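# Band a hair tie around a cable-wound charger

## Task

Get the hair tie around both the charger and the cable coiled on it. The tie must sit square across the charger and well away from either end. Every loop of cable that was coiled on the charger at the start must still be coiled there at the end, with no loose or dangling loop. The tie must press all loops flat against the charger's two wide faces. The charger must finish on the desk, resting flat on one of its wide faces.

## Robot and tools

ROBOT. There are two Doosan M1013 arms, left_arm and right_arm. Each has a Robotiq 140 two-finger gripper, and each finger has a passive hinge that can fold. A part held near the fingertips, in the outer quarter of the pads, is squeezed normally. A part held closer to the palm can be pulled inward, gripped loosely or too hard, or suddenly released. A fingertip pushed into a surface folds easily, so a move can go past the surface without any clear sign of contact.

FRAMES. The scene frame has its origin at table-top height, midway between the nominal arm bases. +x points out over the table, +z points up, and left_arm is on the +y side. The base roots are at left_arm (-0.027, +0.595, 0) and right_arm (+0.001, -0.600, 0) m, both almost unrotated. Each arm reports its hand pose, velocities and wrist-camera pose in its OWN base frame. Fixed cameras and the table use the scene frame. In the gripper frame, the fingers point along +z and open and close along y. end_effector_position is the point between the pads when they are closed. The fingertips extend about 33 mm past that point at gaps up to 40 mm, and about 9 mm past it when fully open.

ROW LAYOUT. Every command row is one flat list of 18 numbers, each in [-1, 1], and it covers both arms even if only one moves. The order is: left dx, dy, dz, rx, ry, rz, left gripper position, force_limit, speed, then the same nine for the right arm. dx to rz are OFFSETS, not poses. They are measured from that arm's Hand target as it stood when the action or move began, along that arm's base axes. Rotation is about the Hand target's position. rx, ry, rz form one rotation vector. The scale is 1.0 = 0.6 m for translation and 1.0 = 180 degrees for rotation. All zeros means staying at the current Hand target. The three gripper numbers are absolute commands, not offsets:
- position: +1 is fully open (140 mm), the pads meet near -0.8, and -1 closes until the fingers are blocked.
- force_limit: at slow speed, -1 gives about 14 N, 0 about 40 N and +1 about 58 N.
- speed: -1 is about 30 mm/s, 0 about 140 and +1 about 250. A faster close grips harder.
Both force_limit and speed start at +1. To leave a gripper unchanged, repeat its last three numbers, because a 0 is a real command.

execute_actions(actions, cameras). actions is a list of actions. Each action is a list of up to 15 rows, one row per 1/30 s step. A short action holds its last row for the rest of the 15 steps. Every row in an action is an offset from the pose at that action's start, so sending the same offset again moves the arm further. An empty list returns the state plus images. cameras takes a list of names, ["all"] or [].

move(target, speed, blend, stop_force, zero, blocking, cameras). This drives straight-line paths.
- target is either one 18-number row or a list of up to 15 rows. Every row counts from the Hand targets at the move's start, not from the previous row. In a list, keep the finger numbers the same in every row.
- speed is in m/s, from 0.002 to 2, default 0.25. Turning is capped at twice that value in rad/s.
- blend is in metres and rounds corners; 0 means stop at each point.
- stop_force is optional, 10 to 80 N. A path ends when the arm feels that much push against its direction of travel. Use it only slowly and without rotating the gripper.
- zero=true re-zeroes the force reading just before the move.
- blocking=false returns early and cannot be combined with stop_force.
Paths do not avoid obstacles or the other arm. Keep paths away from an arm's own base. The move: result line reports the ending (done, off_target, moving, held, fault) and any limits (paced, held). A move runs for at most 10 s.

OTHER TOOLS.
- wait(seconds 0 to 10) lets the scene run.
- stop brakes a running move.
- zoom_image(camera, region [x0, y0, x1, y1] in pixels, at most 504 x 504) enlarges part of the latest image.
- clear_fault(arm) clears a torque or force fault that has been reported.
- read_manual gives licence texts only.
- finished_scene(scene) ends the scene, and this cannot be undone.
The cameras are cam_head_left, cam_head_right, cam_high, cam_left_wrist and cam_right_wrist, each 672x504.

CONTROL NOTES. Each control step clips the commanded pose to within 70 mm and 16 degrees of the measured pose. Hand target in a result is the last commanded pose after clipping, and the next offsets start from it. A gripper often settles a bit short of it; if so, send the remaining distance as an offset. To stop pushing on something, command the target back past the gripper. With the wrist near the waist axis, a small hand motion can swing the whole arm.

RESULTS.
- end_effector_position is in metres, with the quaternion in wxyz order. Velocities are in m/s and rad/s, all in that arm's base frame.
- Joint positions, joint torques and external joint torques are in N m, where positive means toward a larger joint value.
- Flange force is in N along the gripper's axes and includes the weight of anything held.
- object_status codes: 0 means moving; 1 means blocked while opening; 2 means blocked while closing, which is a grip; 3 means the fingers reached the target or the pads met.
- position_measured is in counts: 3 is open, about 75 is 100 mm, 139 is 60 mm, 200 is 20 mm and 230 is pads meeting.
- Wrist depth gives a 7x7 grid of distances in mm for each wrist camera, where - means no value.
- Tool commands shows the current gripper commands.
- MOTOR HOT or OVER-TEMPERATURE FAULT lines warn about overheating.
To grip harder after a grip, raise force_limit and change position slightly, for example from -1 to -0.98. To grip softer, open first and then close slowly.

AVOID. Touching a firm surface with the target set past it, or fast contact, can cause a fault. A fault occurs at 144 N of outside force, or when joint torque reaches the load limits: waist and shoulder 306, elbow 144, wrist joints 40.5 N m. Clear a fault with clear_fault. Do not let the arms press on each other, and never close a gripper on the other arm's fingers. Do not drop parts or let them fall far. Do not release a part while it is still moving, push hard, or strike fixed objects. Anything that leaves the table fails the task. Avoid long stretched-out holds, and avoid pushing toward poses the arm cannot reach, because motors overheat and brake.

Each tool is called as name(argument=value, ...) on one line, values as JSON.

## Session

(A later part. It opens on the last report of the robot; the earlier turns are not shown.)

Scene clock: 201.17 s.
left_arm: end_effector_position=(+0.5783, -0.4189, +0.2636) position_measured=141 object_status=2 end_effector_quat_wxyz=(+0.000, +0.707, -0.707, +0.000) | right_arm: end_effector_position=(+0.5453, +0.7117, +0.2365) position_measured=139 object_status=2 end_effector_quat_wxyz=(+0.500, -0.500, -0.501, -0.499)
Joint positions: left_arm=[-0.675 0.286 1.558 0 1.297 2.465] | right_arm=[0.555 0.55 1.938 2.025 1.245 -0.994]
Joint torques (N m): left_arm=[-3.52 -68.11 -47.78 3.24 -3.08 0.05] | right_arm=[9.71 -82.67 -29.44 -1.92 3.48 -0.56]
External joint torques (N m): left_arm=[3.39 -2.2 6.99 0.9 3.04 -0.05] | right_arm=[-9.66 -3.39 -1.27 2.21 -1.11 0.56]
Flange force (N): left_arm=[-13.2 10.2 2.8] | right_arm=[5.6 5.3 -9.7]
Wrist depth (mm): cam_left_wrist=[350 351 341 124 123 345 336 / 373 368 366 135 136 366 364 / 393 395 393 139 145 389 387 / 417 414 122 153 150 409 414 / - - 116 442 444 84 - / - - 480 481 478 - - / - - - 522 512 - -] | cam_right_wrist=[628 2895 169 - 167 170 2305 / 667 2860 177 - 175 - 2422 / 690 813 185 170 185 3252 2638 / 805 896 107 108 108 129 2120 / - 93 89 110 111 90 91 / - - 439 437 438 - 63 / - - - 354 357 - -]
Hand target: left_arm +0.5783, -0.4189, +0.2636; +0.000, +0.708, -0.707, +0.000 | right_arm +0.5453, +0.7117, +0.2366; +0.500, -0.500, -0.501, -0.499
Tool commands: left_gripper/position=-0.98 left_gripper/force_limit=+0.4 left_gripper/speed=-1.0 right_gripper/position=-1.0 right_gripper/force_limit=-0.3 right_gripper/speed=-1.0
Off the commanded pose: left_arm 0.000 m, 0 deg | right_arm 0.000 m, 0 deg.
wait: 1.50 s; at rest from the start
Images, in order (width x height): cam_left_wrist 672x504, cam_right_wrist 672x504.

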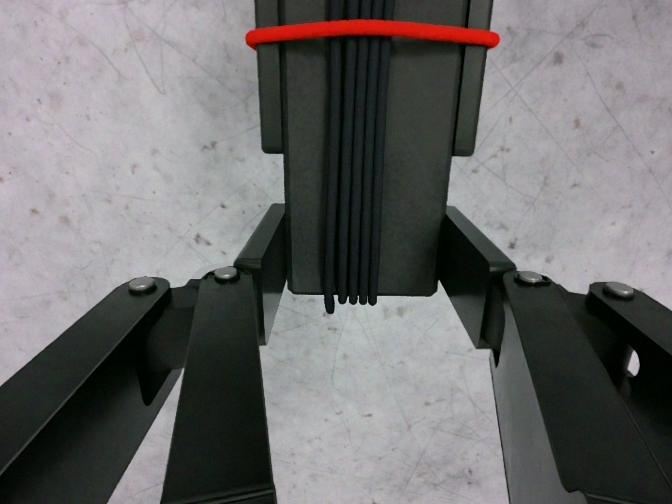

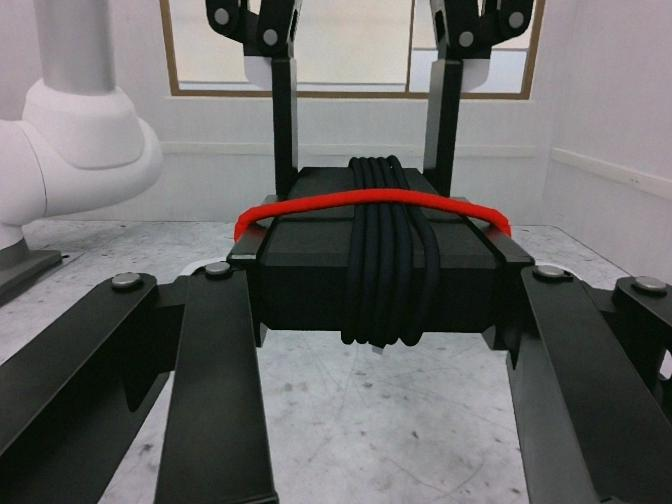

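move(target=[0,0,0,0,0,0,-0.98,0.4,-1,0,0,0,0,0,0,0.1,-0.3,-0.9])

move(target=[0,0,0,0,0,0,-0.98,0.4,-1,0,0.02,0,0,0,0,0.1,-0.3,-0.9], speed=0.03, stop_force=12)

move(target=[0,0,0,0,0,0,-0.98,0.4,-1,0,0,0,0,0,0,-1,-0.3,-1])

wait(seconds=1, cameras=["cam_left_wrist","cam_right_wrist"])

Scene clock: 215.50 s.
left_arm: end_effector_position=(+0.5783, -0.4189, +0.2636) position_measured=141 object_status=2 end_effector_quat_wxyz=(+0.000, +0.708, -0.707, +0.000) | right_arm: end_effector_position=(+0.5453, +0.7117, +0.2365) position_measured=117 object_status=0 end_effector_quat_wxyz=(+0.500, -0.500, -0.501, -0.499)
Joint positions: left_arm=[-0.675 0.286 1.558 0 1.297 2.465] | right_arm=[0.555 0.55 1.938 2.025 1.245 -0.994]
Joint torques (N m): left_arm=[-2.93 -69.82 -43.12 3.48 0.33 0.35] | right_arm=[0.76 -81.54 -30.23 -0.06 1.7 -0.44]
External joint torques (N m): left_arm=[2.91 -0.27 2.48 0.66 -0.37 -0.35] | right_arm=[-0.7 -4.38 -0.43 0.33 0.67 0.44]
Flange force (N): left_arm=[-6.2 2.4 3.7] | right_arm=[6.2 -2.3 -3.3]
Wrist depth (mm): cam_left_wrist=[349 351 133 126 127 341 346 / 373 373 140 135 136 362 364 / 395 395 392 139 145 388 388 / 425 417 122 152 150 408 414 / - - 90 449 446 84 - / - - - 478 481 - - / - - - 522 515 - -] | cam_right_wrist=[635 2499 169 2968 167 168 2860 / 669 3124 3344 3491 175 - 2698 / 690 773 - 168 181 - 3083 / 802 889 118 108 109 117 2327 / - 91 111 110 111 112 90 / - - 435 441 440 - - / - - 353 356 358 - -]
Hand target: left_arm +0.5783, -0.4189, +0.2636; +0.000, +0.708, -0.707, +0.000 | right_arm +0.5453, +0.7117, +0.2366; +0.500, -0.500, -0.501, -0.499
Off the commanded pose: left_arm 0.000 m, 0 deg | right_arm 0.000 m, 0 deg.
move: done

Scene clock: 216.77 s.
left_arm: end_effector_position=(+0.5783, -0.4189, +0.2636) position_measured=141 object_status=2 end_effector_quat_wxyz=(+0.000, +0.708, -0.707, +0.000) | right_arm: end_effector_position=(+0.5453, +0.7237, +0.2366) position_measured=117 object_status=3 end_effector_quat_wxyz=(+0.500, -0.500, -0.501, -0.499)
Joint positions: left_arm=[-0.675 0.286 1.558 0 1.297 2.465] | right_arm=[0.57 0.557 1.924 2.037 1.233 -0.991]
Joint torques (N m): left_arm=[-3.27 -69.85 -42.99 3.43 0.27 0.28] | right_arm=[0.83 -82.72 -30.71 0.01 1.73 -0.43]
External joint torques (N m): left_arm=[3.33 -0.14 2.52 0.69 -0.29 -0.28] | right_arm=[-0.72 -4.82 -0.38 0.23 0.65 0.43]
Flange force (N): left_arm=[-6.6 1.8 3.7] | right_arm=[6.7 -2.7 -3.7]
Wrist depth (mm): cam_left_wrist=[352 348 131 125 128 340 343 / 373 370 140 135 136 366 365 / 396 392 392 141 145 389 388 / 420 417 122 153 151 405 414 / - - 90 446 444 84 - / - - - 480 480 - - / - - - 514 521 - -] | cam_right_wrist=[638 3252 156 - 167 160 2198 / 667 742 - - 168 - 2283 / 678 758 173 163 170 3441 2553 / 821 886 109 108 104 117 - / - 91 99 96 96 99 90 / - - 436 417 422 - - / - - 355 354 355 - -]
Hand target: left_arm +0.5783, -0.4189, +0.2636; +0.000, +0.708, -0.707, +0.000 | right_arm +0.5453, +0.7237, +0.2366; +0.500, -0.500, -0.501, -0.499
Off the commanded pose: left_arm 0.000 m, 0 deg | right_arm 0.000 m, 0 deg.
move: done

Scene clock: 217.47 s.
left_arm: end_effector_position=(+0.5782, -0.4189, +0.2636) position_measured=141 object_status=2 end_effector_quat_wxyz=(+0.000, +0.708, -0.707, +0.000) | right_arm: end_effector_position=(+0.5454, +0.7237, +0.2365) position_measured=139 object_status=0 end_effector_quat_wxyz=(+0.500, -0.500, -0.501, -0.499)
Joint positions: left_arm=[-0.675 0.286 1.558 0 1.298 2.465] | right_arm=[0.57 0.558 1.924 2.037 1.233 -0.991]
Joint torques (N m): left_arm=[-3.5 -68.03 -45.94 3.13 -1.91 0.05] | right_arm=[6.79 -83.67 -30.52 -1.05 2.94 -0.55]
External joint torques (N m): left_arm=[3.4 -2.35 5.07 1.02 1.88 -0.05] | right_arm=[-6.68 -3.42 -0.44 1.29 -0.57 0.55]
Flange force (N): left_arm=[-11.4 7.7 2.2] | right_arm=[5.4 2.4 -8.1]
Wrist depth (mm): cam_left_wrist=[348 366 132 125 128 348 344 / 374 369 364 135 136 368 364 / 397 395 392 141 145 388 389 / 421 412 122 153 150 411 413 / - - 115 447 444 85 - / - - 478 476 479 - - / - - - 526 518 - -] | cam_right_wrist=[621 2860 156 - 168 162 - / - 3597 168 - 168 - - / 684 784 173 163 171 - 2526 / 810 892 107 108 99 114 2198 / - 93 89 96 95 95 91 / - - - 419 441 - 63 / - - - 355 355 - -]
Hand target: left_arm +0.5783, -0.4189, +0.2636; +0.000, +0.708, -0.707, +0.000 | right_arm +0.5453, +0.7237, +0.2366; +0.500, -0.500, -0.501, -0.499
Off the commanded pose: left_arm 0.000 m, 0 deg | right_arm 0.000 m, 0 deg.
move: done

Scene clock: 218.47 s.
left_arm: end_effector_position=(+0.5783, -0.4189, +0.2636) position_measured=141 object_status=2 end_effector_quat_wxyz=(+0.000, +0.708, -0.707, +0.000) | right_arm: end_effector_position=(+0.5453, +0.7237, +0.2365) position_measured=139 object_status=2 end_effector_quat_wxyz=(+0.500, -0.500, -0.501, -0.499)
Joint positions: left_arm=[-0.675 0.286 1.558 0 1.297 2.465] | right_arm=[0.57 0.558 1.924 2.037 1.233 -0.991]
Joint torques (N m): left_arm=[-3.06 -68.01 -47.48 3.39 -2.89 0.05] | right_arm=[9.4 -83.97 -29.87 -1.77 3.45 -0.53]
External joint torques (N m): left_arm=[2.81 -2.1 6.81 0.74 2.86 -0.05] | right_arm=[-9.28 -2.8 -1.09 2.01 -1.09 0.53]
Flange force (N): left_arm=[-12.3 10.4 2.9] | right_arm=[4.6 5.4 -9.1]
Wrist depth (mm): cam_left_wrist=[351 350 132 124 129 343 346 / 368 371 363 135 136 364 365 / 397 392 395 141 145 387 389 / 421 414 122 153 149 408 411 / - - 115 448 446 84 - / - - 480 481 477 - - / - - - 521 512 - -] | cam_right_wrist=[626 - 156 - 167 158 - / 654 715 - - 168 - - / 682 778 174 164 174 3044 3208 / 807 903 107 110 99 114 778 / - 93 89 97 95 95 91 / - - - 422 441 - 63 / - - - 357 358 - -]
Hand target: left_arm +0.5783, -0.4189, +0.2636; +0.000, +0.708, -0.707, +0.000 | right_arm +0.5453, +0.7237, +0.2366; +0.500, -0.500, -0.501, -0.499
Tool commands: left_gripper/position=-0.98 left_gripper/force_limit=+0.4 left_gripper/speed=-1.0 right_gripper/position=-1.0 right_gripper/force_limit=-0.3 right_gripper/speed=-1.0
Off the commanded pose: left_arm 0.000 m, 0 deg | right_arm 0.000 m, 0 deg.
wait: 1.00 s; at rest by 0.17 s
Images, in order (width x height): cam_left_wrist 672x504, cam_right_wrist 672x504.

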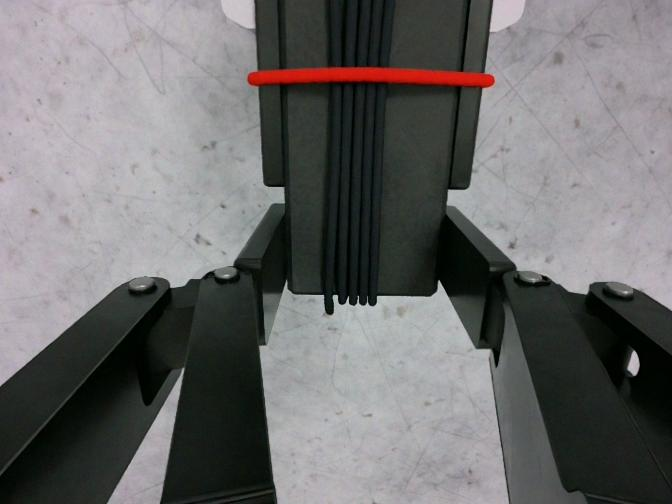

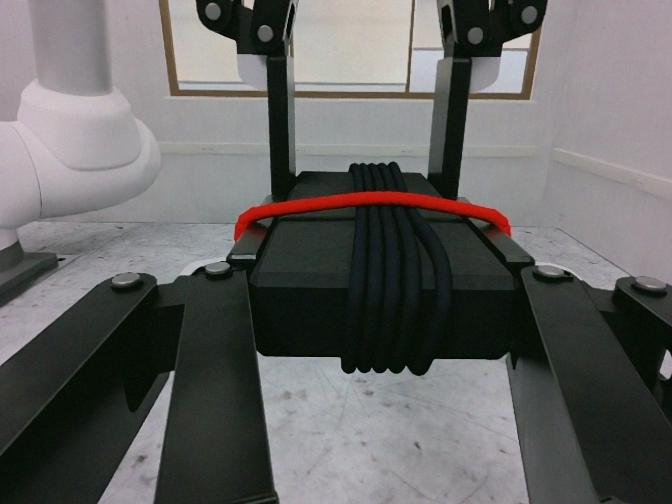

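move(target=[0,0,0,0,0,0,-0.98,0.4,-1,0,0,0,0,0,0,0.1,-0.3,-0.9])

move(target=[0,0,0,0,0,0,-0.98,0.4,-1,0,0.0075,0,0,0,0,0.1,-0.3,-0.9], speed=0.02, stop_force=12)

move(target=[0,0,0,0,0,0,-0.98,0.4,-1,0,0,0,0,0,0,-1,0.2,-1])

wait(seconds=1, cameras=["cam_left_wrist","cam_right_wrist"])

Scene clock: 230.70 s.
left_arm: end_effector_position=(+0.5783, -0.4189, +0.2636) position_measured=141 object_status=2 end_effector_quat_wxyz=(+0.000, +0.708, -0.707, +0.000) | right_arm: end_effector_position=(+0.5453, +0.7237, +0.2365) position_measured=117 object_status=0 end_effector_quat_wxyz=(+0.500, -0.500, -0.501, -0.499)
Joint positions: left_arm=[-0.675 0.286 1.558 0 1.297 2.465] | right_arm=[0.57 0.557 1.924 2.037 1.233 -0.991]
Joint torques (N m): left_arm=[-2.74 -69.83 -43.08 3.48 0.28 0.32] | right_arm=[0.44 -82.97 -30.61 0.16 1.73 -0.45]
External joint torques (N m): left_arm=[2.82 -0.58 2.17 0.69 -0.32 -0.32] | right_arm=[-0.36 -4.15 -0.35 0.08 0.64 0.45]
Flange force (N): left_arm=[-6.0 2.3 3.1] | right_arm=[5.9 -2.3 -3.0]
Wrist depth (mm): cam_left_wrist=[350 351 131 125 128 339 343 / 375 369 147 135 136 365 365 / 397 392 392 141 145 386 384 / 421 414 122 152 150 407 411 / - - 116 447 446 84 - / - - 481 483 481 - - / - - - 521 521 - -] | cam_right_wrist=[625 - 156 - 168 158 - / 659 686 - - 168 - 1962 / 676 768 176 181 173 4239 2198 / 821 903 117 108 109 117 - / - 91 99 96 96 99 90 / - - 439 418 421 - - / - - 355 355 355 - -]
Hand target: left_arm +0.5783, -0.4189, +0.2636; +0.000, +0.708, -0.707, +0.000 | right_arm +0.5453, +0.7237, +0.2366; +0.500, -0.500, -0.501, -0.499
Off the commanded pose: left_arm 0.000 m, 0 deg | right_arm 0.000 m, 0 deg.
move: done

Scene clock: 231.90 s.
left_arm: end_effector_position=(+0.5783, -0.4189, +0.2636) position_measured=141 object_status=2 end_effector_quat_wxyz=(+0.000, +0.708, -0.707, +0.000) | right_arm: end_effector_position=(+0.5453, +0.7282, +0.2366) position_measured=117 object_status=3 end_effector_quat_wxyz=(+0.500, -0.500, -0.501, -0.499)
Joint positions: left_arm=[-0.675 0.286 1.558 0 1.297 2.465] | right_arm=[0.576 0.56 1.918 2.041 1.229 -0.99]
Joint torques (N m): left_arm=[-2.91 -69.55 -43.07 3.47 0.35 0.31] | right_arm=[0.72 -83.05 -30.79 0.03 1.77 -0.44]
External joint torques (N m): left_arm=[2.75 -0.83 2.13 0.68 -0.4 -0.31] | right_arm=[-0.67 -4.32 -0.31 0.19 0.59 0.44]
Flange force (N): left_arm=[-6.1 2.6 3.1] | right_arm=[6.1 -2.3 -3.4]
Wrist depth (mm): cam_left_wrist=[350 349 131 126 129 337 344 / 372 369 140 135 136 366 366 / 393 393 394 141 145 388 388 / 422 418 122 152 150 408 413 / - - 115 443 441 84 - / - - 480 481 478 - - / - - - 523 514 - -] | cam_right_wrist=[626 - 152 - 154 3083 3124 / 661 663 161 - 162 - - / 678 730 171 186 167 3441 2351 / 816 903 117 107 109 117 - / - 91 94 91 87 93 90 / - - 418 415 420 92 - / - - 352 355 355 - -]
Hand target: left_arm +0.5783, -0.4189, +0.2636; +0.000, +0.708, -0.707, +0.000 | right_arm +0.5453, +0.7282, +0.2366; +0.500, -0.500, -0.501, -0.499
Off the commanded pose: left_arm 0.000 m, 0 deg | right_arm 0.000 m, 0 deg.
move: done

Scene clock: 232.87 s.
left_arm: end_effector_position=(+0.5782, -0.4189, +0.2636) position_measured=141 object_status=2 end_effector_quat_wxyz=(+0.000, +0.708, -0.707, +0.000) | right_arm: end_effector_position=(+0.5454, +0.7282, +0.2366) position_measured=141 object_status=0 end_effector_quat_wxyz=(+0.500, -0.500, -0.501, -0.499)
Joint positions: left_arm=[-0.675 0.286 1.558 0 1.298 2.465] | right_arm=[0.576 0.56 1.918 2.041 1.229 -0.99]
Joint torques (N m): left_arm=[-2.77 -68.8 -46.57 3.45 -2.21 0.18] | right_arm=[7.71 -83.7 -29.75 -1.59 3.09 -0.58]
External joint torques (N m): left_arm=[2.92 -1.39 5.92 0.69 2.18 -0.18] | right_arm=[-7.79 -3.47 -1.24 1.82 -0.73 0.58]
Flange force (N): left_arm=[-10.8 8.3 3.2] | right_arm=[5.5 4.1 -7.9]
Wrist depth (mm): cam_left_wrist=[350 349 132 126 128 345 344 / 370 374 365 133 136 368 363 / 397 394 389 141 142 390 385 / 418 412 122 152 148 407 413 / - - 115 445 444 84 - / - - 479 478 480 - - / - - - 517 514 - -] | cam_right_wrist=[628 - 152 - 154 159 - / 665 702 162 - 159 - 3005 / 658 751 169 163 167 - 2374 / 816 903 107 108 108 110 692 / - 92 83 91 88 90 91 / - - - 419 402 - 63 / - - - 354 356 - -]
Hand target: left_arm +0.5783, -0.4189, +0.2636; +0.000, +0.708, -0.707, +0.000 | right_arm +0.5453, +0.7282, +0.2366; +0.500, -0.500, -0.501, -0.499
Off the commanded pose: left_arm 0.000 m, 0 deg | right_arm 0.000 m, 0 deg.
move: done

Scene clock: 233.87 s.
left_arm: end_effector_position=(+0.5782, -0.4189, +0.2636) position_measured=141 object_status=2 end_effector_quat_wxyz=(+0.000, +0.708, -0.707, +0.000) | right_arm: end_effector_position=(+0.5453, +0.7282, +0.2365) position_measured=141 object_status=2 end_effector_quat_wxyz=(+0.500, -0.500, -0.501, -0.499)
Joint positions: left_arm=[-0.675 0.286 1.558 0 1.297 2.465] | right_arm=[0.576 0.56 1.918 2.041 1.229 -0.99]
Joint torques (N m): left_arm=[-1.89 -68.39 -47.26 3.87 -2.63 0.1] | right_arm=[8.64 -83.73 -29.08 -2.04 3.35 -0.52]
External joint torques (N m): left_arm=[1.77 -1.69 6.68 0.25 2.61 -0.1] | right_arm=[-8.75 -3.41 -1.87 2.28 -0.99 0.52]
Flange force (N): left_arm=[-10.7 10.7 3.3] | right_arm=[5.4 5.5 -7.6]
Wrist depth (mm): cam_left_wrist=[351 349 132 126 128 345 345 / 371 369 364 133 136 367 366 / 394 392 389 140 144 387 387 / 422 414 122 152 150 408 414 / - - 115 445 443 84 - / - - 481 479 477 - - / - - - 517 517 - -] | cam_right_wrist=[628 - 153 - 154 149 - / 665 761 161 - 160 - - / 680 733 168 188 167 - 2283 / 816 892 107 108 108 109 781 / - 92 83 91 88 90 91 / - - - 418 402 - 63 / - - - 355 356 - -]
Hand target: left_arm +0.5783, -0.4189, +0.2636; +0.000, +0.708, -0.707, +0.000 | right_arm +0.5453, +0.7282, +0.2366; +0.500, -0.500, -0.501, -0.499
Tool commands: left_gripper/position=-0.98 left_gripper/force_limit=+0.4 left_gripper/speed=-1.0 right_gripper/position=-1.0 right_gripper/force_limit=+0.2 right_gripper/speed=-1.0
Off the commanded pose: left_arm 0.000 m, 0 deg | right_arm 0.000 m, 0 deg.
wait: 1.00 s; at rest by 0.17 s
Images, in order (width x height): cam_left_wrist 672x504, cam_right_wrist 672x504.

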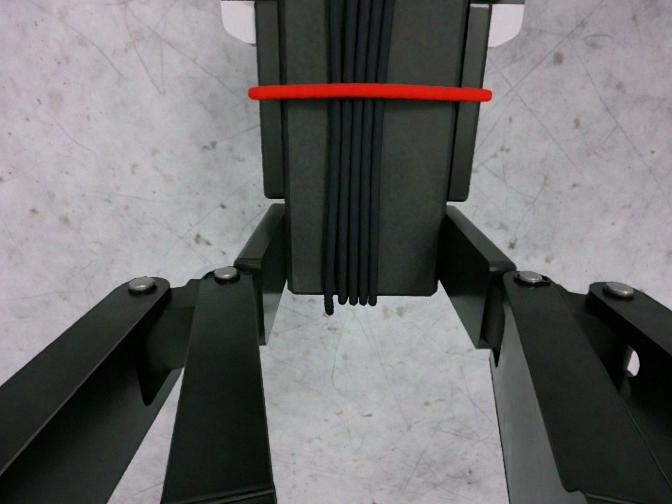

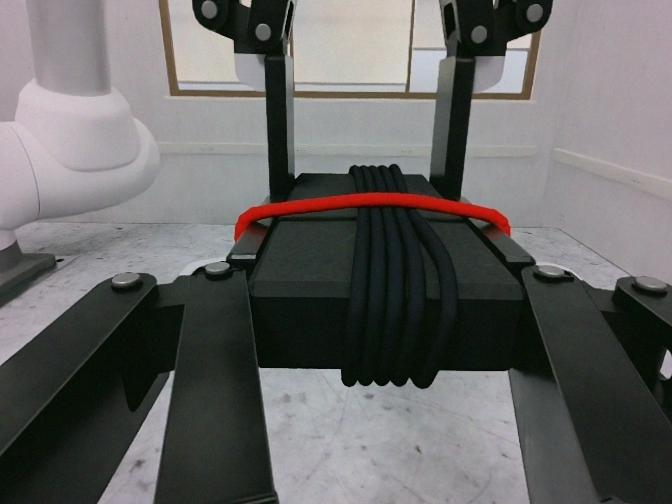

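move(target=[0,0,0,0,0,0,-0.98,0.4,-1,0,-0.02,0,0,0,0,-1,0.2,-1], speed=0.02, cameras=["cam_left_wrist","cam_right_wrist"])

Scene clock: 241.50 s.
left_arm: end_effector_position=(+0.5783, -0.4189, +0.2636) position_measured=141 object_status=2 end_effector_quat_wxyz=(+0.000, +0.708, -0.707, +0.000) | right_arm: end_effector_position=(+0.5453, +0.7162, +0.2365) position_measured=141 object_status=2 end_effector_quat_wxyz=(+0.500, -0.500, -0.501, -0.499)
Joint positions: left_arm=[-0.675 0.286 1.558 0 1.297 2.465] | right_arm=[0.561 0.553 1.933 2.03 1.24 -0.993]
Joint torques (N m): left_arm=[50.71 -69.95 -19.3 27.1 15.12 0.45] | right_arm=[-34.69 -91.51 -9.34 -2.8 6.1 -0.51]
External joint torques (N m): left_arm=[-50.63 -0.51 -21.65 -22.93 -15.16 -0.45] | right_arm=[34.69 4.92 -21.56 3.08 -3.73 0.51]
Flange force (N): left_arm=[77.1 15.6 -1.9] | right_arm=[1.0 10.4 79.1]
Wrist depth (mm): cam_left_wrist=[352 350 131 126 127 345 352 / 374 371 366 134 137 367 362 / 395 394 391 142 145 389 386 / 421 411 115 155 150 406 412 / - - 144 443 447 84 - / - - 482 477 477 - - / - - - 518 514 - -] | cam_right_wrist=[678 - 161 - 163 162 2398 / 682 749 - - 171 - 2158 / 686 771 178 164 174 3208 2526 / 810 889 107 108 109 129 751 / - 92 83 92 88 90 91 / - - - 401 401 - 63 / - - - 354 357 - -]
Hand target: left_arm +0.5783, -0.4189, +0.2636; +0.000, +0.708, -0.707, +0.000 | right_arm +0.5453, +0.7162, +0.2366; +0.500, -0.500, -0.501, -0.499
Off the commanded pose: left_arm 0.000 m, 0 deg | right_arm 0.000 m, 0 deg.
move: done
Images, in order (width x height): cam_left_wrist 672x504, cam_right_wrist 672x504.

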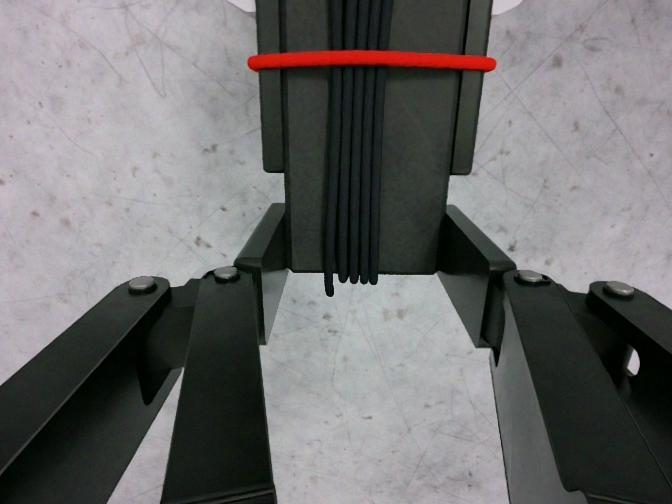

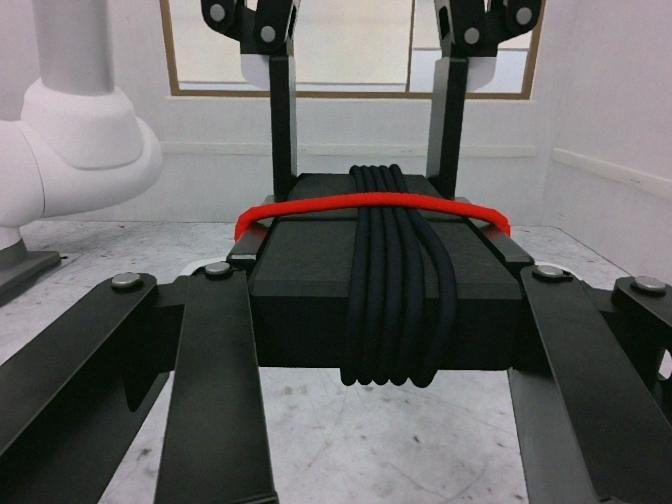

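move(target=[0,0,0,0,0,0,-0.98,0.4,-1,0,0.014,0,0,0,0,-1,0.2,-1], speed=0.02, cameras=["cam_left_wrist","cam_right_wrist"])

Scene clock: 272.37 s.
left_arm: end_effector_position=(+0.5783, -0.4187, +0.2636) position_measured=141 object_status=2 end_effector_quat_wxyz=(+0.000, +0.708, -0.707, +0.000) | right_arm: end_effector_position=(+0.5454, +0.7246, +0.2366) position_measured=141 object_status=2 end_effector_quat_wxyz=(+0.500, -0.500, -0.501, -0.499)
Joint positions: left_arm=[-0.675 0.286 1.558 0 1.297 2.465] | right_arm=[0.571 0.558 1.923 2.038 1.232 -0.991]
Joint torques (N m): left_arm=[-36.79 -56.94 -56.76 -12.14 -13.7 0.33] | right_arm=[37.72 -91.54 -51.73 1.21 6.26 -0.5]
External joint torques (N m): left_arm=[36.96 -13.26 16.14 16.28 13.67 -0.33] | right_arm=[-37.87 4.4 20.78 -0.96 -3.9 0.5]
Flange force (N): left_arm=[-67.7 5.9 -8.6] | right_arm=[-7.4 0.4 -66.9]
Wrist depth (mm): cam_left_wrist=[349 349 131 125 129 345 345 / 371 371 363 134 136 368 365 / 395 392 391 142 145 390 388 / 421 414 123 155 151 411 413 / - - 115 445 449 85 - / - - 480 481 478 - - / - - - 516 520 - -] | cam_right_wrist=[625 656 156 2826 169 156 - / 661 - 169 2826 167 - - / 678 781 3491 163 173 - 3044 / 810 889 108 108 109 109 740 / - 92 89 89 85 90 90 / - - 418 402 400 92 - / - - 353 356 353 - -]
Hand target: left_arm +0.5783, -0.4189, +0.2636; +0.000, +0.708, -0.707, +0.000 | right_arm +0.5453, +0.7246, +0.2366; +0.500, -0.500, -0.501, -0.499
Off the commanded pose: left_arm 0.000 m, 0 deg | right_arm 0.000 m, 0 deg.
move: done
Images, in order (width x height): cam_left_wrist 672x504, cam_right_wrist 672x504.

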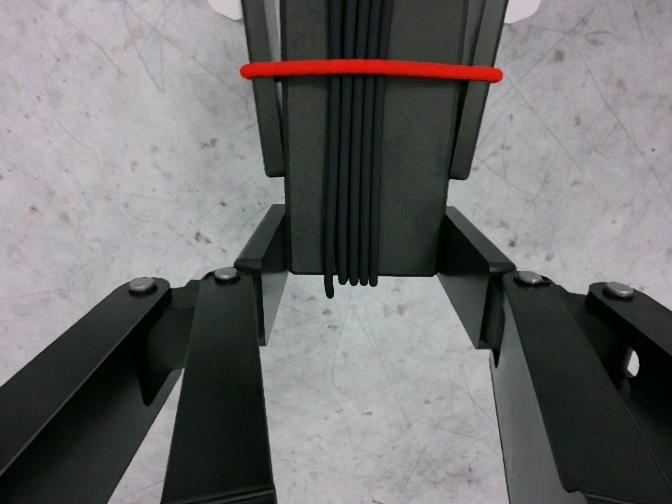

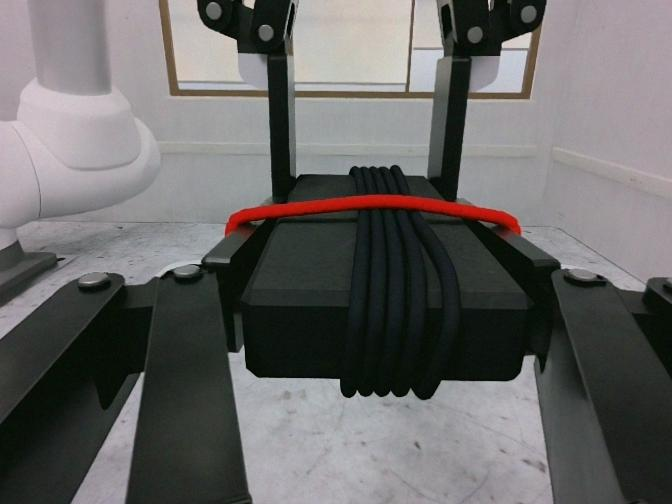

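move(target=[0,0,0,0,0,0,-0.98,0.4,-1,0,0.008,0,0,0,0,-1,0.2,-1], speed=0.015, cameras=["cam_left_wrist","cam_right_wrist"])

Scene clock: 275.73 s.
left_arm: end_effector_position=(+0.5783, -0.4190, +0.2636) position_measured=141 object_status=2 end_effector_quat_wxyz=(+0.000, +0.707, -0.707, +0.000) | right_arm: end_effector_position=(+0.5453, +0.7294, +0.2366) position_measured=141 object_status=2 end_effector_quat_wxyz=(+0.500, -0.500, -0.501, -0.499)
Joint positions: left_arm=[-0.675 0.286 1.558 0 1.297 2.465] | right_arm=[0.577 0.561 1.917 2.042 1.228 -0.99]
Joint torques (N m): left_arm=[-20.06 -60.01 -49.52 -3.65 -7.99 0.31] | right_arm=[22.3 -91.04 -41.95 0.4 6.01 -0.52]
External joint torques (N m): left_arm=[20.01 -10.31 8.69 7.8 7.95 -0.31] | right_arm=[-22.42 4.14 11.03 -0.18 -3.67 0.52]
Flange force (N): left_arm=[-39.1 6.9 -7.0] | right_arm=[-5.0 3.6 -35.3]
Wrist depth (mm): cam_left_wrist=[349 351 131 124 129 136 346 / 369 372 361 134 137 363 365 / 402 395 395 139 145 389 385 / 419 417 123 154 150 405 414 / - - 115 447 448 84 - / - - 484 481 480 - - / - - - 524 518 - -] | cam_right_wrist=[- - 152 2968 154 153 - / 649 707 160 - 162 - - / 643 - 169 163 165 - 2374 / 810 896 118 108 97 116 2305 / - - 85 - 79 103 79 / - - 398 400 401 88 - / - - 354 355 356 357 -]
Hand target: left_arm +0.5783, -0.4189, +0.2636; +0.000, +0.708, -0.707, +0.000 | right_arm +0.5453, +0.7294, +0.2366; +0.500, -0.500, -0.501, -0.499
Off the commanded pose: left_arm 0.000 m, 0 deg | right_arm 0.000 m, 0 deg.
move: done
Images, in order (width x height): cam_left_wrist 672x504, cam_right_wrist 672x504.

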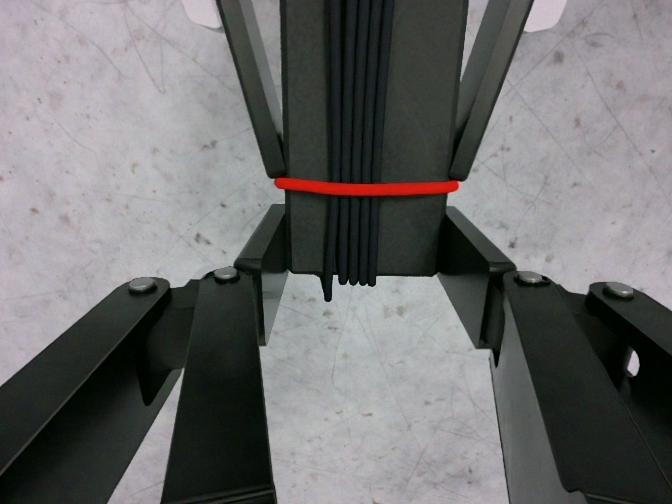

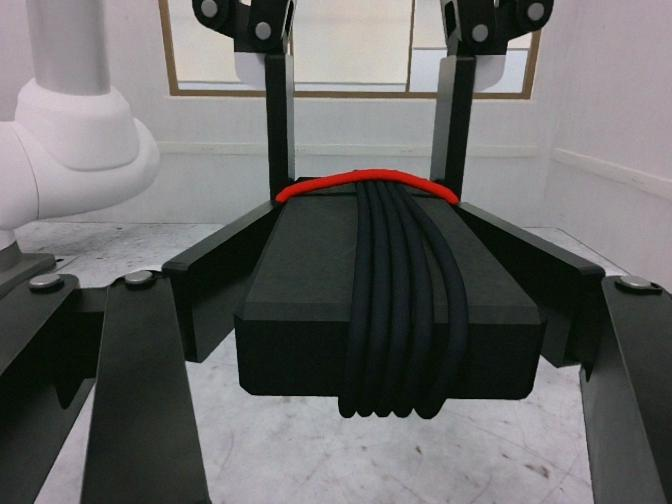

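move(target=[0,0,0,0,0,0,-0.98,0.4,-1,0,-0.012,0,0,0,0,0.1,0.2,-0.9], speed=0.02)

move(target=[0,0,0,0,0,0,-0.98,0.4,-1,0,-0.07,0,0,0,0,0.1,0.2,-0.9], speed=0.08, cameras=["cam_left_wrist","cam_right_wrist"])

zoom_image(camera="cam_left_wrist", region=[220, 120, 520, 320])

zoom_image(camera="cam_right_wrist", region=[220, 120, 500, 400])

Scene clock: 286.70 s.
left_arm: end_effector_position=(+0.5783, -0.4189, +0.2636) position_measured=141 object_status=2 end_effector_quat_wxyz=(+0.000, +0.708, -0.707, +0.000) | right_arm: end_effector_position=(+0.5453, +0.7223, +0.2366) position_measured=117 object_status=3 end_effector_quat_wxyz=(+0.500, -0.500, -0.501, -0.499)
Joint positions: left_arm=[-0.675 0.286 1.558 0 1.297 2.465] | right_arm=[0.568 0.557 1.926 2.035 1.235 -0.992]
Joint torques (N m): left_arm=[-3.02 -69.35 -42.88 3.54 0.4 0.33] | right_arm=[1.76 -83.4 -31.21 0.15 1.95 -0.4]
External joint torques (N m): left_arm=[2.95 -0.82 2.19 0.59 -0.43 -0.33] | right_arm=[-1.44 -3.69 0.22 0.08 0.42 0.4]
Flange force (N): left_arm=[-6.4 2.6 3.2] | right_arm=[5.2 -2.0 -4.6]
Wrist depth (mm): cam_left_wrist=[350 349 131 122 131 342 342 / 371 370 140 136 137 362 366 / 395 394 390 140 145 389 390 / 420 414 115 155 150 409 411 / - - 115 446 446 84 - / - - 480 479 482 - - / - - - 517 518 - -] | cam_right_wrist=[628 3252 158 2473 169 162 2729 / 669 726 3344 - 170 - 2553 / 680 781 3165 169 170 - 2158 / 799 892 117 110 95 117 2447 / - 91 89 89 85 90 90 / - - 419 402 403 92 - / - - 356 356 355 - -]
Hand target: left_arm +0.5783, -0.4189, +0.2636; +0.000, +0.708, -0.707, +0.000 | right_arm +0.5453, +0.7222, +0.2366; +0.500, -0.500, -0.501, -0.499
Off the commanded pose: left_arm 0.000 m, 0 deg | right_arm 0.000 m, 0 deg.
move: done

Scene clock: 287.57 s.
left_arm: end_effector_position=(+0.5783, -0.4189, +0.2636) position_measured=141 object_status=2 end_effector_quat_wxyz=(+0.000, +0.708, -0.707, +0.000) | right_arm: end_effector_position=(+0.5453, +0.6803, +0.2365) position_measured=117 object_status=3 end_effector_quat_wxyz=(+0.500, -0.500, -0.501, -0.499)
Joint positions: left_arm=[-0.675 0.286 1.558 0 1.297 2.465] | right_arm=[0.514 0.532 1.974 1.994 1.274 -0.999]
Joint torques (N m): left_arm=[-2.96 -69.09 -42.83 3.53 0.34 0.32] | right_arm=[1.56 -79.69 -30.56 0.19 1.81 -0.41]
External joint torques (N m): left_arm=[3.03 -1.04 2.15 0.61 -0.37 -0.32] | right_arm=[-1.49 -3.91 0.4 0.19 0.56 0.41]
Flange force (N): left_arm=[-6.6 2.7 2.9] | right_arm=[5.6 -2.7 -4.9]
Wrist depth (mm): cam_left_wrist=[354 347 143 124 129 345 343 / 371 371 371 134 137 366 365 / 394 395 390 141 145 388 386 / 422 417 122 155 150 407 411 / - - 115 447 442 84 - / - - 479 482 482 - - / - - - 524 516 - -] | cam_right_wrist=[692 686 196 - 199 - - / 704 742 - - 204 - - / 707 781 3391 181 210 - 2178 / 756 896 130 129 129 127 761 / - 91 139 540 544 117 90 / - - 440 443 440 - - / - - 356 356 357 - -]
Hand target: left_arm +0.5783, -0.4189, +0.2636; +0.000, +0.708, -0.707, +0.000 | right_arm +0.5453, +0.6802, +0.2366; +0.500, -0.500, -0.501, -0.499
Off the commanded pose: left_arm 0.000 m, 0 deg | right_arm 0.000 m, 0 deg.
move: done
Images, in order (width x height): cam_left_wrist 672x504, cam_right_wrist 672x504.

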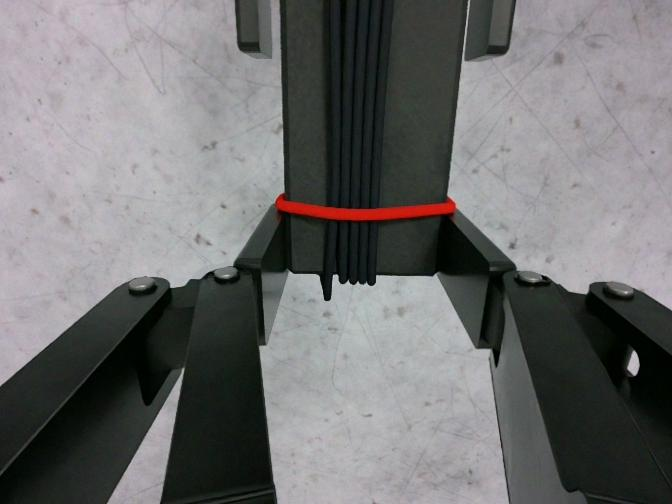

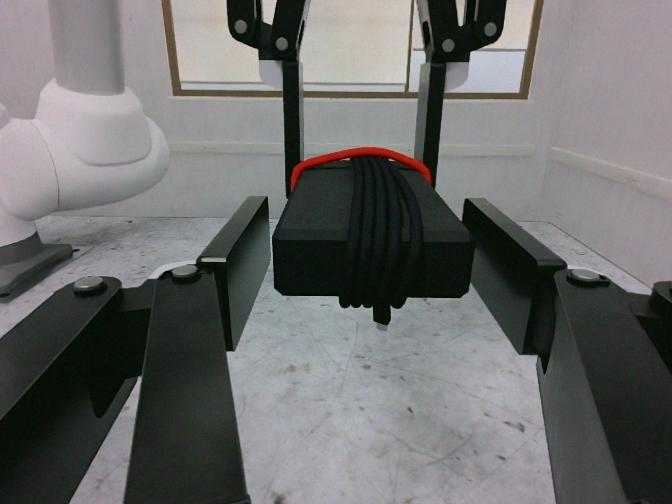

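Scaled by 1.680 from the camera's 672x504 image, which has a finer 960x720 frame.

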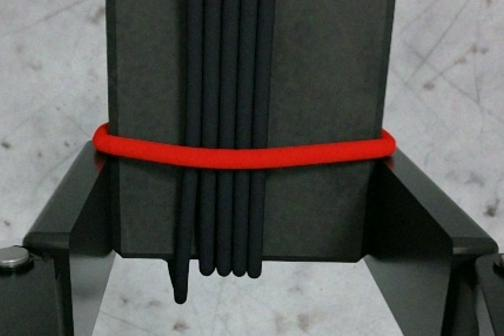

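Scaled by 1.800 from the camera's 672x504 image, which has a finer 960x720 frame.

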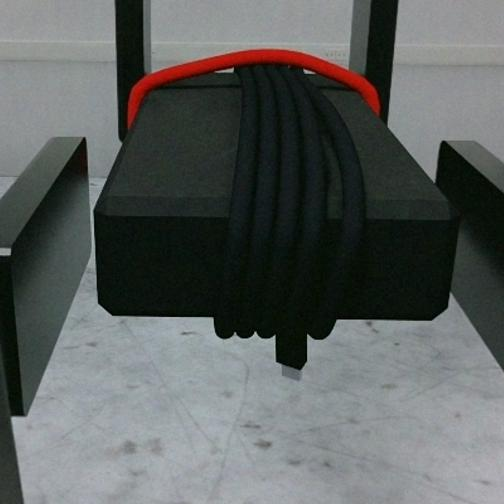

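move(target=[0,0,0,0,0,0,-0.98,0.4,-1,0,0.0,0,0,0,0,-1,-0.3,-1])

wait(seconds=1.5, cameras=["cam_left_wrist"])

Scene clock: 293.90 s.
left_arm: end_effector_position=(+0.5783, -0.4189, +0.2636) position_measured=141 object_status=2 end_effector_quat_wxyz=(+0.000, +0.708, -0.707, +0.000) | right_arm: end_effector_position=(+0.5454, +0.6802, +0.2366) position_measured=139 object_status=0 end_effector_quat_wxyz=(+0.500, -0.500, -0.501, -0.499)
Joint positions: left_arm=[-0.675 0.286 1.558 0 1.297 2.465] | right_arm=[0.514 0.532 1.974 1.994 1.275 -0.999]
Joint torques (N m): left_arm=[-2.73 -68.71 -44.2 3.81 -0.84 0.4] | right_arm=[3.91 -81.02 -29.58 -0.79 2.98 -0.51]
External joint torques (N m): left_arm=[2.76 -1.46 3.55 0.32 0.81 -0.4] | right_arm=[-3.92 -2.58 -0.51 1.18 -0.61 0.51]
Flange force (N): left_arm=[-8.0 5.4 2.5] | right_arm=[4.5 1.0 -4.3]
Wrist depth (mm): cam_left_wrist=[350 354 345 123 130 345 346 / 369 371 371 135 137 365 366 / 393 392 392 141 145 389 388 / 418 414 122 155 150 408 413 / - - 115 447 442 84 - / - - 480 478 481 - - / - - - 520 521 - -] | cam_right_wrist=[650 724 197 - 199 - - / 690 4024 - - 206 - - / 713 - - 168 192 3543 2398 / 740 879 123 129 128 763 749 / - 92 89 538 514 90 91 / - - 436 436 440 - 63 / - - - 355 356 - -]
Hand target: left_arm +0.5783, -0.4189, +0.2636; +0.000, +0.708, -0.707, +0.000 | right_arm +0.5453, +0.6802, +0.2366; +0.500, -0.500, -0.501, -0.499
Off the commanded pose: left_arm 0.000 m, 0 deg | right_arm 0.000 m, 0 deg.
move: done

Scene clock: 295.40 s.
left_arm: end_effector_position=(+0.5783, -0.4189, +0.2636) position_measured=141 object_status=2 end_effector_quat_wxyz=(+0.000, +0.708, -0.707, +0.000) | right_arm: end_effector_position=(+0.5453, +0.6802, +0.2366) position_measured=139 object_status=2 end_effector_quat_wxyz=(+0.500, -0.500, -0.501, -0.499)
Joint positions: left_arm=[-0.675 0.286 1.558 0 1.297 2.465] | right_arm=[0.514 0.532 1.974 1.994 1.275 -0.999]
Joint torques (N m): left_arm=[-2.18 -68.32 -44.31 3.87 -0.92 0.34] | right_arm=[4.05 -80.89 -29.43 -0.82 2.99 -0.51]
External joint torques (N m): left_arm=[2.04 -2.06 3.32 0.3 0.87 -0.34] | right_arm=[-4.08 -2.77 -0.66 1.21 -0.62 0.51]
Flange force (N): left_arm=[-7.5 6.3 1.9] | right_arm=[4.7 1.2 -4.4]
Wrist depth (mm): cam_left_wrist=[349 351 345 122 129 345 344 / 372 371 368 134 137 364 366 / 393 392 393 141 145 384 385 / 424 413 122 155 150 404 411 / - - 115 444 445 84 - / - - 478 480 482 - - / - - - 528 522 - -] | cam_right_wrist=[665 707 - - 199 - 2327 / 700 3491 - - 205 - - / 709 807 - 180 184 3297 2374 / 744 892 123 129 128 761 696 / - 92 89 546 508 90 91 / - - 437 440 440 - 63 / - - - 355 358 - -]
Hand target: left_arm +0.5783, -0.4189, +0.2636; +0.000, +0.708, -0.707, +0.000 | right_arm +0.5453, +0.6802, +0.2366; +0.500, -0.500, -0.501, -0.499
Tool commands: left_gripper/position=-0.98 left_gripper/force_limit=+0.4 left_gripper/speed=-1.0 right_gripper/position=-1.0 right_gripper/force_limit=-0.3 right_gripper/speed=-1.0
Off the commanded pose: left_arm 0.000 m, 0 deg | right_arm 0.000 m, 0 deg.
wait: 1.50 s; at rest by 0.17 s
Images, in order (width x height): cam_left_wrist 672x504.

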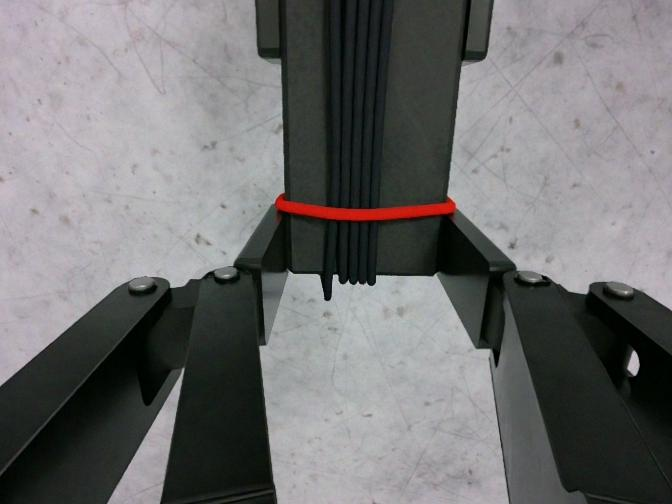

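move(target=[0,0,0,0,0,0,-0.055,0.4,-1,0,0,0,0,0,0,-1,-0.3,-1])

move(target=[0,0,-0.012,0,0,0,-0.055,0.4,-1,0,0,0,0,0,0,-1,-0.3,-1], speed=0.03, cameras=["cam_left_wrist","cam_right_wrist"])

Scene clock: 298.33 s.
left_arm: end_effector_position=(+0.5783, -0.4189, +0.2636) position_measured=136 object_status=3 end_effector_quat_wxyz=(+0.000, +0.708, -0.707, +0.000) | right_arm: end_effector_position=(+0.5453, +0.6802, +0.2365) position_measured=139 object_status=2 end_effector_quat_wxyz=(+0.500, -0.500, -0.501, -0.499)
Joint positions: left_arm=[-0.675 0.286 1.558 0 1.297 2.465] | right_arm=[0.514 0.532 1.974 1.994 1.275 -0.999]
Joint torques (N m): left_arm=[-3.16 -67.06 -41.23 3.54 0.36 0.38] | right_arm=[0.64 -82.64 -31.53 0.83 2.89 -0.42]
External joint torques (N m): left_arm=[3.2 -3.22 0.45 0.61 -0.4 -0.38] | right_arm=[-0.55 -1.43 1.34 -0.45 -0.51 0.42]
Flange force (N): left_arm=[-6.7 2.5 -0.1] | right_arm=[2.9 -2.4 -2.9]
Wrist depth (mm): cam_left_wrist=[352 351 132 125 129 345 345 / 371 372 369 134 137 368 368 / 395 392 393 142 143 387 384 / 422 414 122 155 152 405 412 / - - 436 447 446 85 - / - - 482 478 480 - - / - - - 521 518 - -] | cam_right_wrist=[673 674 195 - 198 - - / 698 754 - - 205 - - / 696 816 - 168 183 - 2120 / 744 886 123 129 127 768 771 / - 92 89 538 513 90 91 / - - 440 436 438 - 63 / - - - 356 359 - -]
Hand target: left_arm +0.5783, -0.4189, +0.2636; +0.000, +0.708, -0.707, +0.000 | right_arm +0.5453, +0.6802, +0.2366; +0.500, -0.500, -0.501, -0.499
Off the commanded pose: left_arm 0.000 m, 0 deg | right_arm 0.000 m, 0 deg.
move: done

Scene clock: 299.07 s.
left_arm: end_effector_position=(+0.5783, -0.4189, +0.2564) position_measured=136 object_status=3 end_effector_quat_wxyz=(+0.000, +0.708, -0.707, +0.000) | right_arm: end_effector_position=(+0.5453, +0.6802, +0.2365) position_measured=139 object_status=2 end_effector_quat_wxyz=(+0.500, -0.500, -0.501, -0.499)
Joint positions: left_arm=[-0.675 0.29 1.567 0 1.285 2.465] | right_arm=[0.514 0.532 1.974 1.994 1.275 -0.999]
Joint torques (N m): left_arm=[-3.63 -67.05 -40.83 3.43 0.36 0.37] | right_arm=[0.7 -83.1 -32.04 0.98 3.09 -0.49]
External joint torques (N m): left_arm=[3.58 -3.26 0.3 0.69 -0.39 -0.37] | right_arm=[-0.64 -0.62 1.92 -0.59 -0.72 0.49]
Flange force (N): left_arm=[-7.0 1.9 -0.4] | right_arm=[1.9 -2.4 -3.1]
Wrist depth (mm): cam_left_wrist=[344 344 335 122 124 341 338 / 365 364 367 129 130 360 362 / 388 387 385 135 139 382 382 / 413 406 122 147 145 402 401 / - - 426 437 433 84 - / - - - 471 470 - - / - - - 515 512 - -] | cam_right_wrist=[647 663 195 - 202 198 2398 / 692 730 - - 206 2826 2793 / 704 781 3709 179 169 3652 2826 / 754 899 123 129 129 821 2305 / - 92 89 538 513 90 91 / - - 435 439 440 - 63 / - - - 355 355 - -]
Hand target: left_arm +0.5783, -0.4189, +0.2564; +0.000, +0.708, -0.707, +0.000 | right_arm +0.5453, +0.6802, +0.2366; +0.500, -0.500, -0.501, -0.499
Off the commanded pose: left_arm 0.000 m, 0 deg | right_arm 0.000 m, 0 deg.
move: done
Images, in order (width x height): cam_left_wrist 672x504, cam_right_wrist 672x504.

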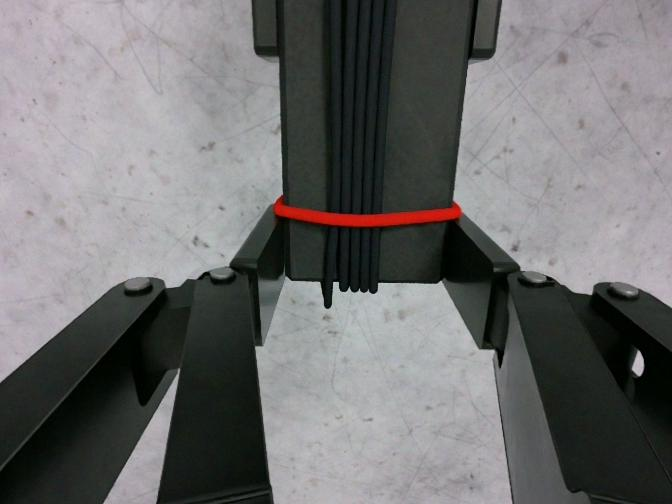

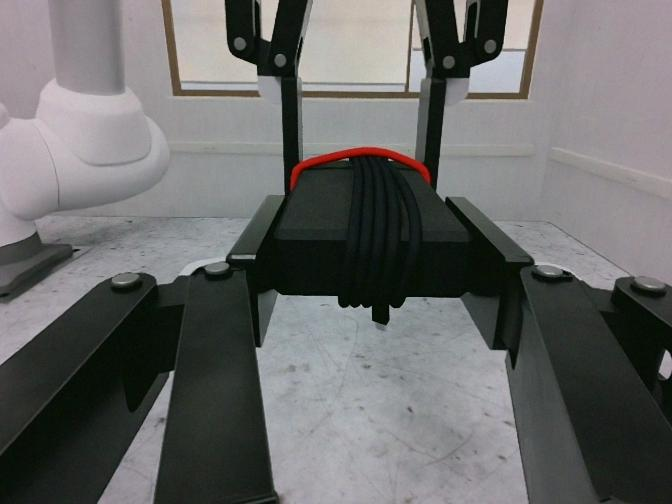

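move(target=[[0,0,-0.005,0,0,0,-0.055,0.4,-1,0,0,0,0,0,0,-1,-0.3,-1],[0,-0.04,-0.005,0,0,0,-0.055,0.4,-1,0,0,0,0,0,0,-1,-0.3,-1]], speed=0.02, stop_force=20, cameras=["cam_left_wrist","cam_right_wrist"])

zoom_image(camera="cam_left_wrist", region=[200, 80, 520, 340])

Scene clock: 304.57 s.
left_arm: end_effector_position=(+0.5783, -0.4429, +0.2534) position_measured=136 object_status=3 end_effector_quat_wxyz=(+0.000, +0.708, -0.707, +0.000) | right_arm: end_effector_position=(+0.5453, +0.6802, +0.2366) position_measured=139 object_status=2 end_effector_quat_wxyz=(+0.500, -0.500, -0.501, -0.499)
Joint positions: left_arm=[-0.701 0.313 1.541 0 1.287 2.44] | right_arm=[0.514 0.532 1.974 1.994 1.275 -0.999]
Joint torques (N m): left_arm=[-7.17 -69.07 -42.59 1.71 -0.8 0.35] | right_arm=[3.77 -82.69 -33.82 1.21 2.82 -0.42]
External joint torques (N m): left_arm=[7.01 -3.66 1.96 2.41 0.76 -0.35] | right_arm=[-3.85 -1.24 3.6 -0.81 -0.44 0.42]
Flange force (N): left_arm=[-12.7 1.5 -0.5] | right_arm=[2.1 -3.2 -10.2]
Wrist depth (mm): cam_left_wrist=[344 342 124 120 120 337 335 / 361 362 357 122 126 355 354 / 386 382 380 132 137 381 378 / 410 404 122 143 134 396 402 / - - - 155 154 - - / - - 470 465 464 - - / - - - 509 511 - -] | cam_right_wrist=[- - 175 3044 176 176 - / 696 747 185 - 185 3892 - / 692 797 194 190 190 - 2422 / 827 896 123 129 128 778 698 / - 92 89 544 513 90 91 / - - 436 439 440 - 63 / - - - 356 355 - -]
Hand target: left_arm +0.5783, -0.4429, +0.2534; +0.000, +0.708, -0.707, +0.000 | right_arm +0.5453, +0.6802, +0.2366; +0.500, -0.500, -0.501, -0.499
Off the commanded pose: left_arm 0.000 m, 0 deg | right_arm 0.000 m, 0 deg.
move: done
Images, in order (width x height): cam_left_wrist 672x504, cam_right_wrist 672x504.

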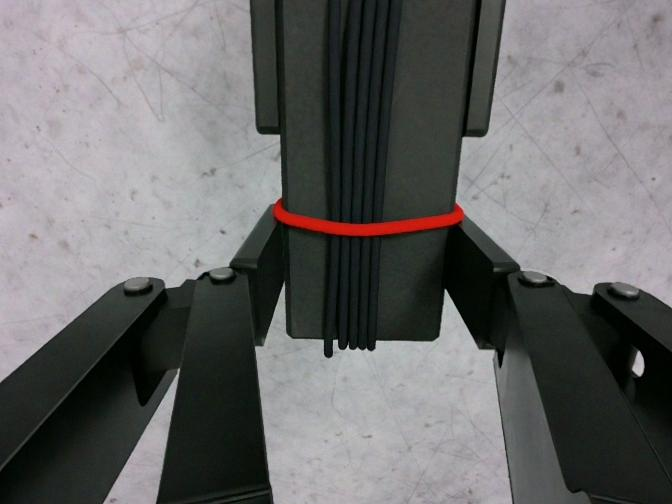

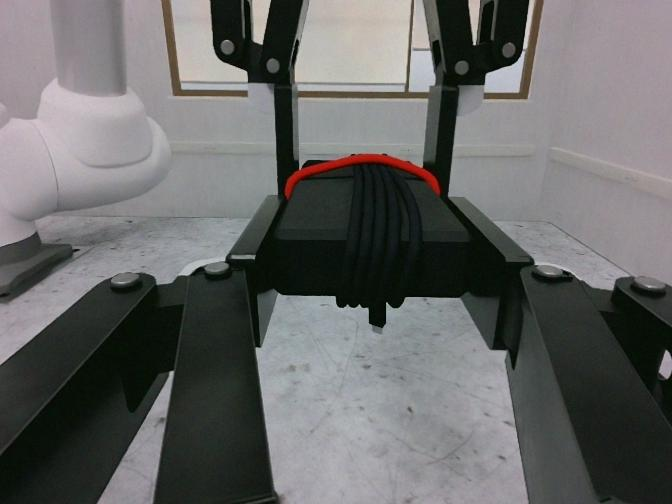

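Scaled by 1.575 from the camera's 672x504 image, which has a finer 960x720 frame.

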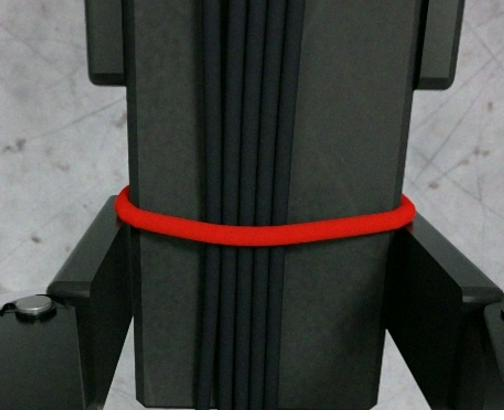

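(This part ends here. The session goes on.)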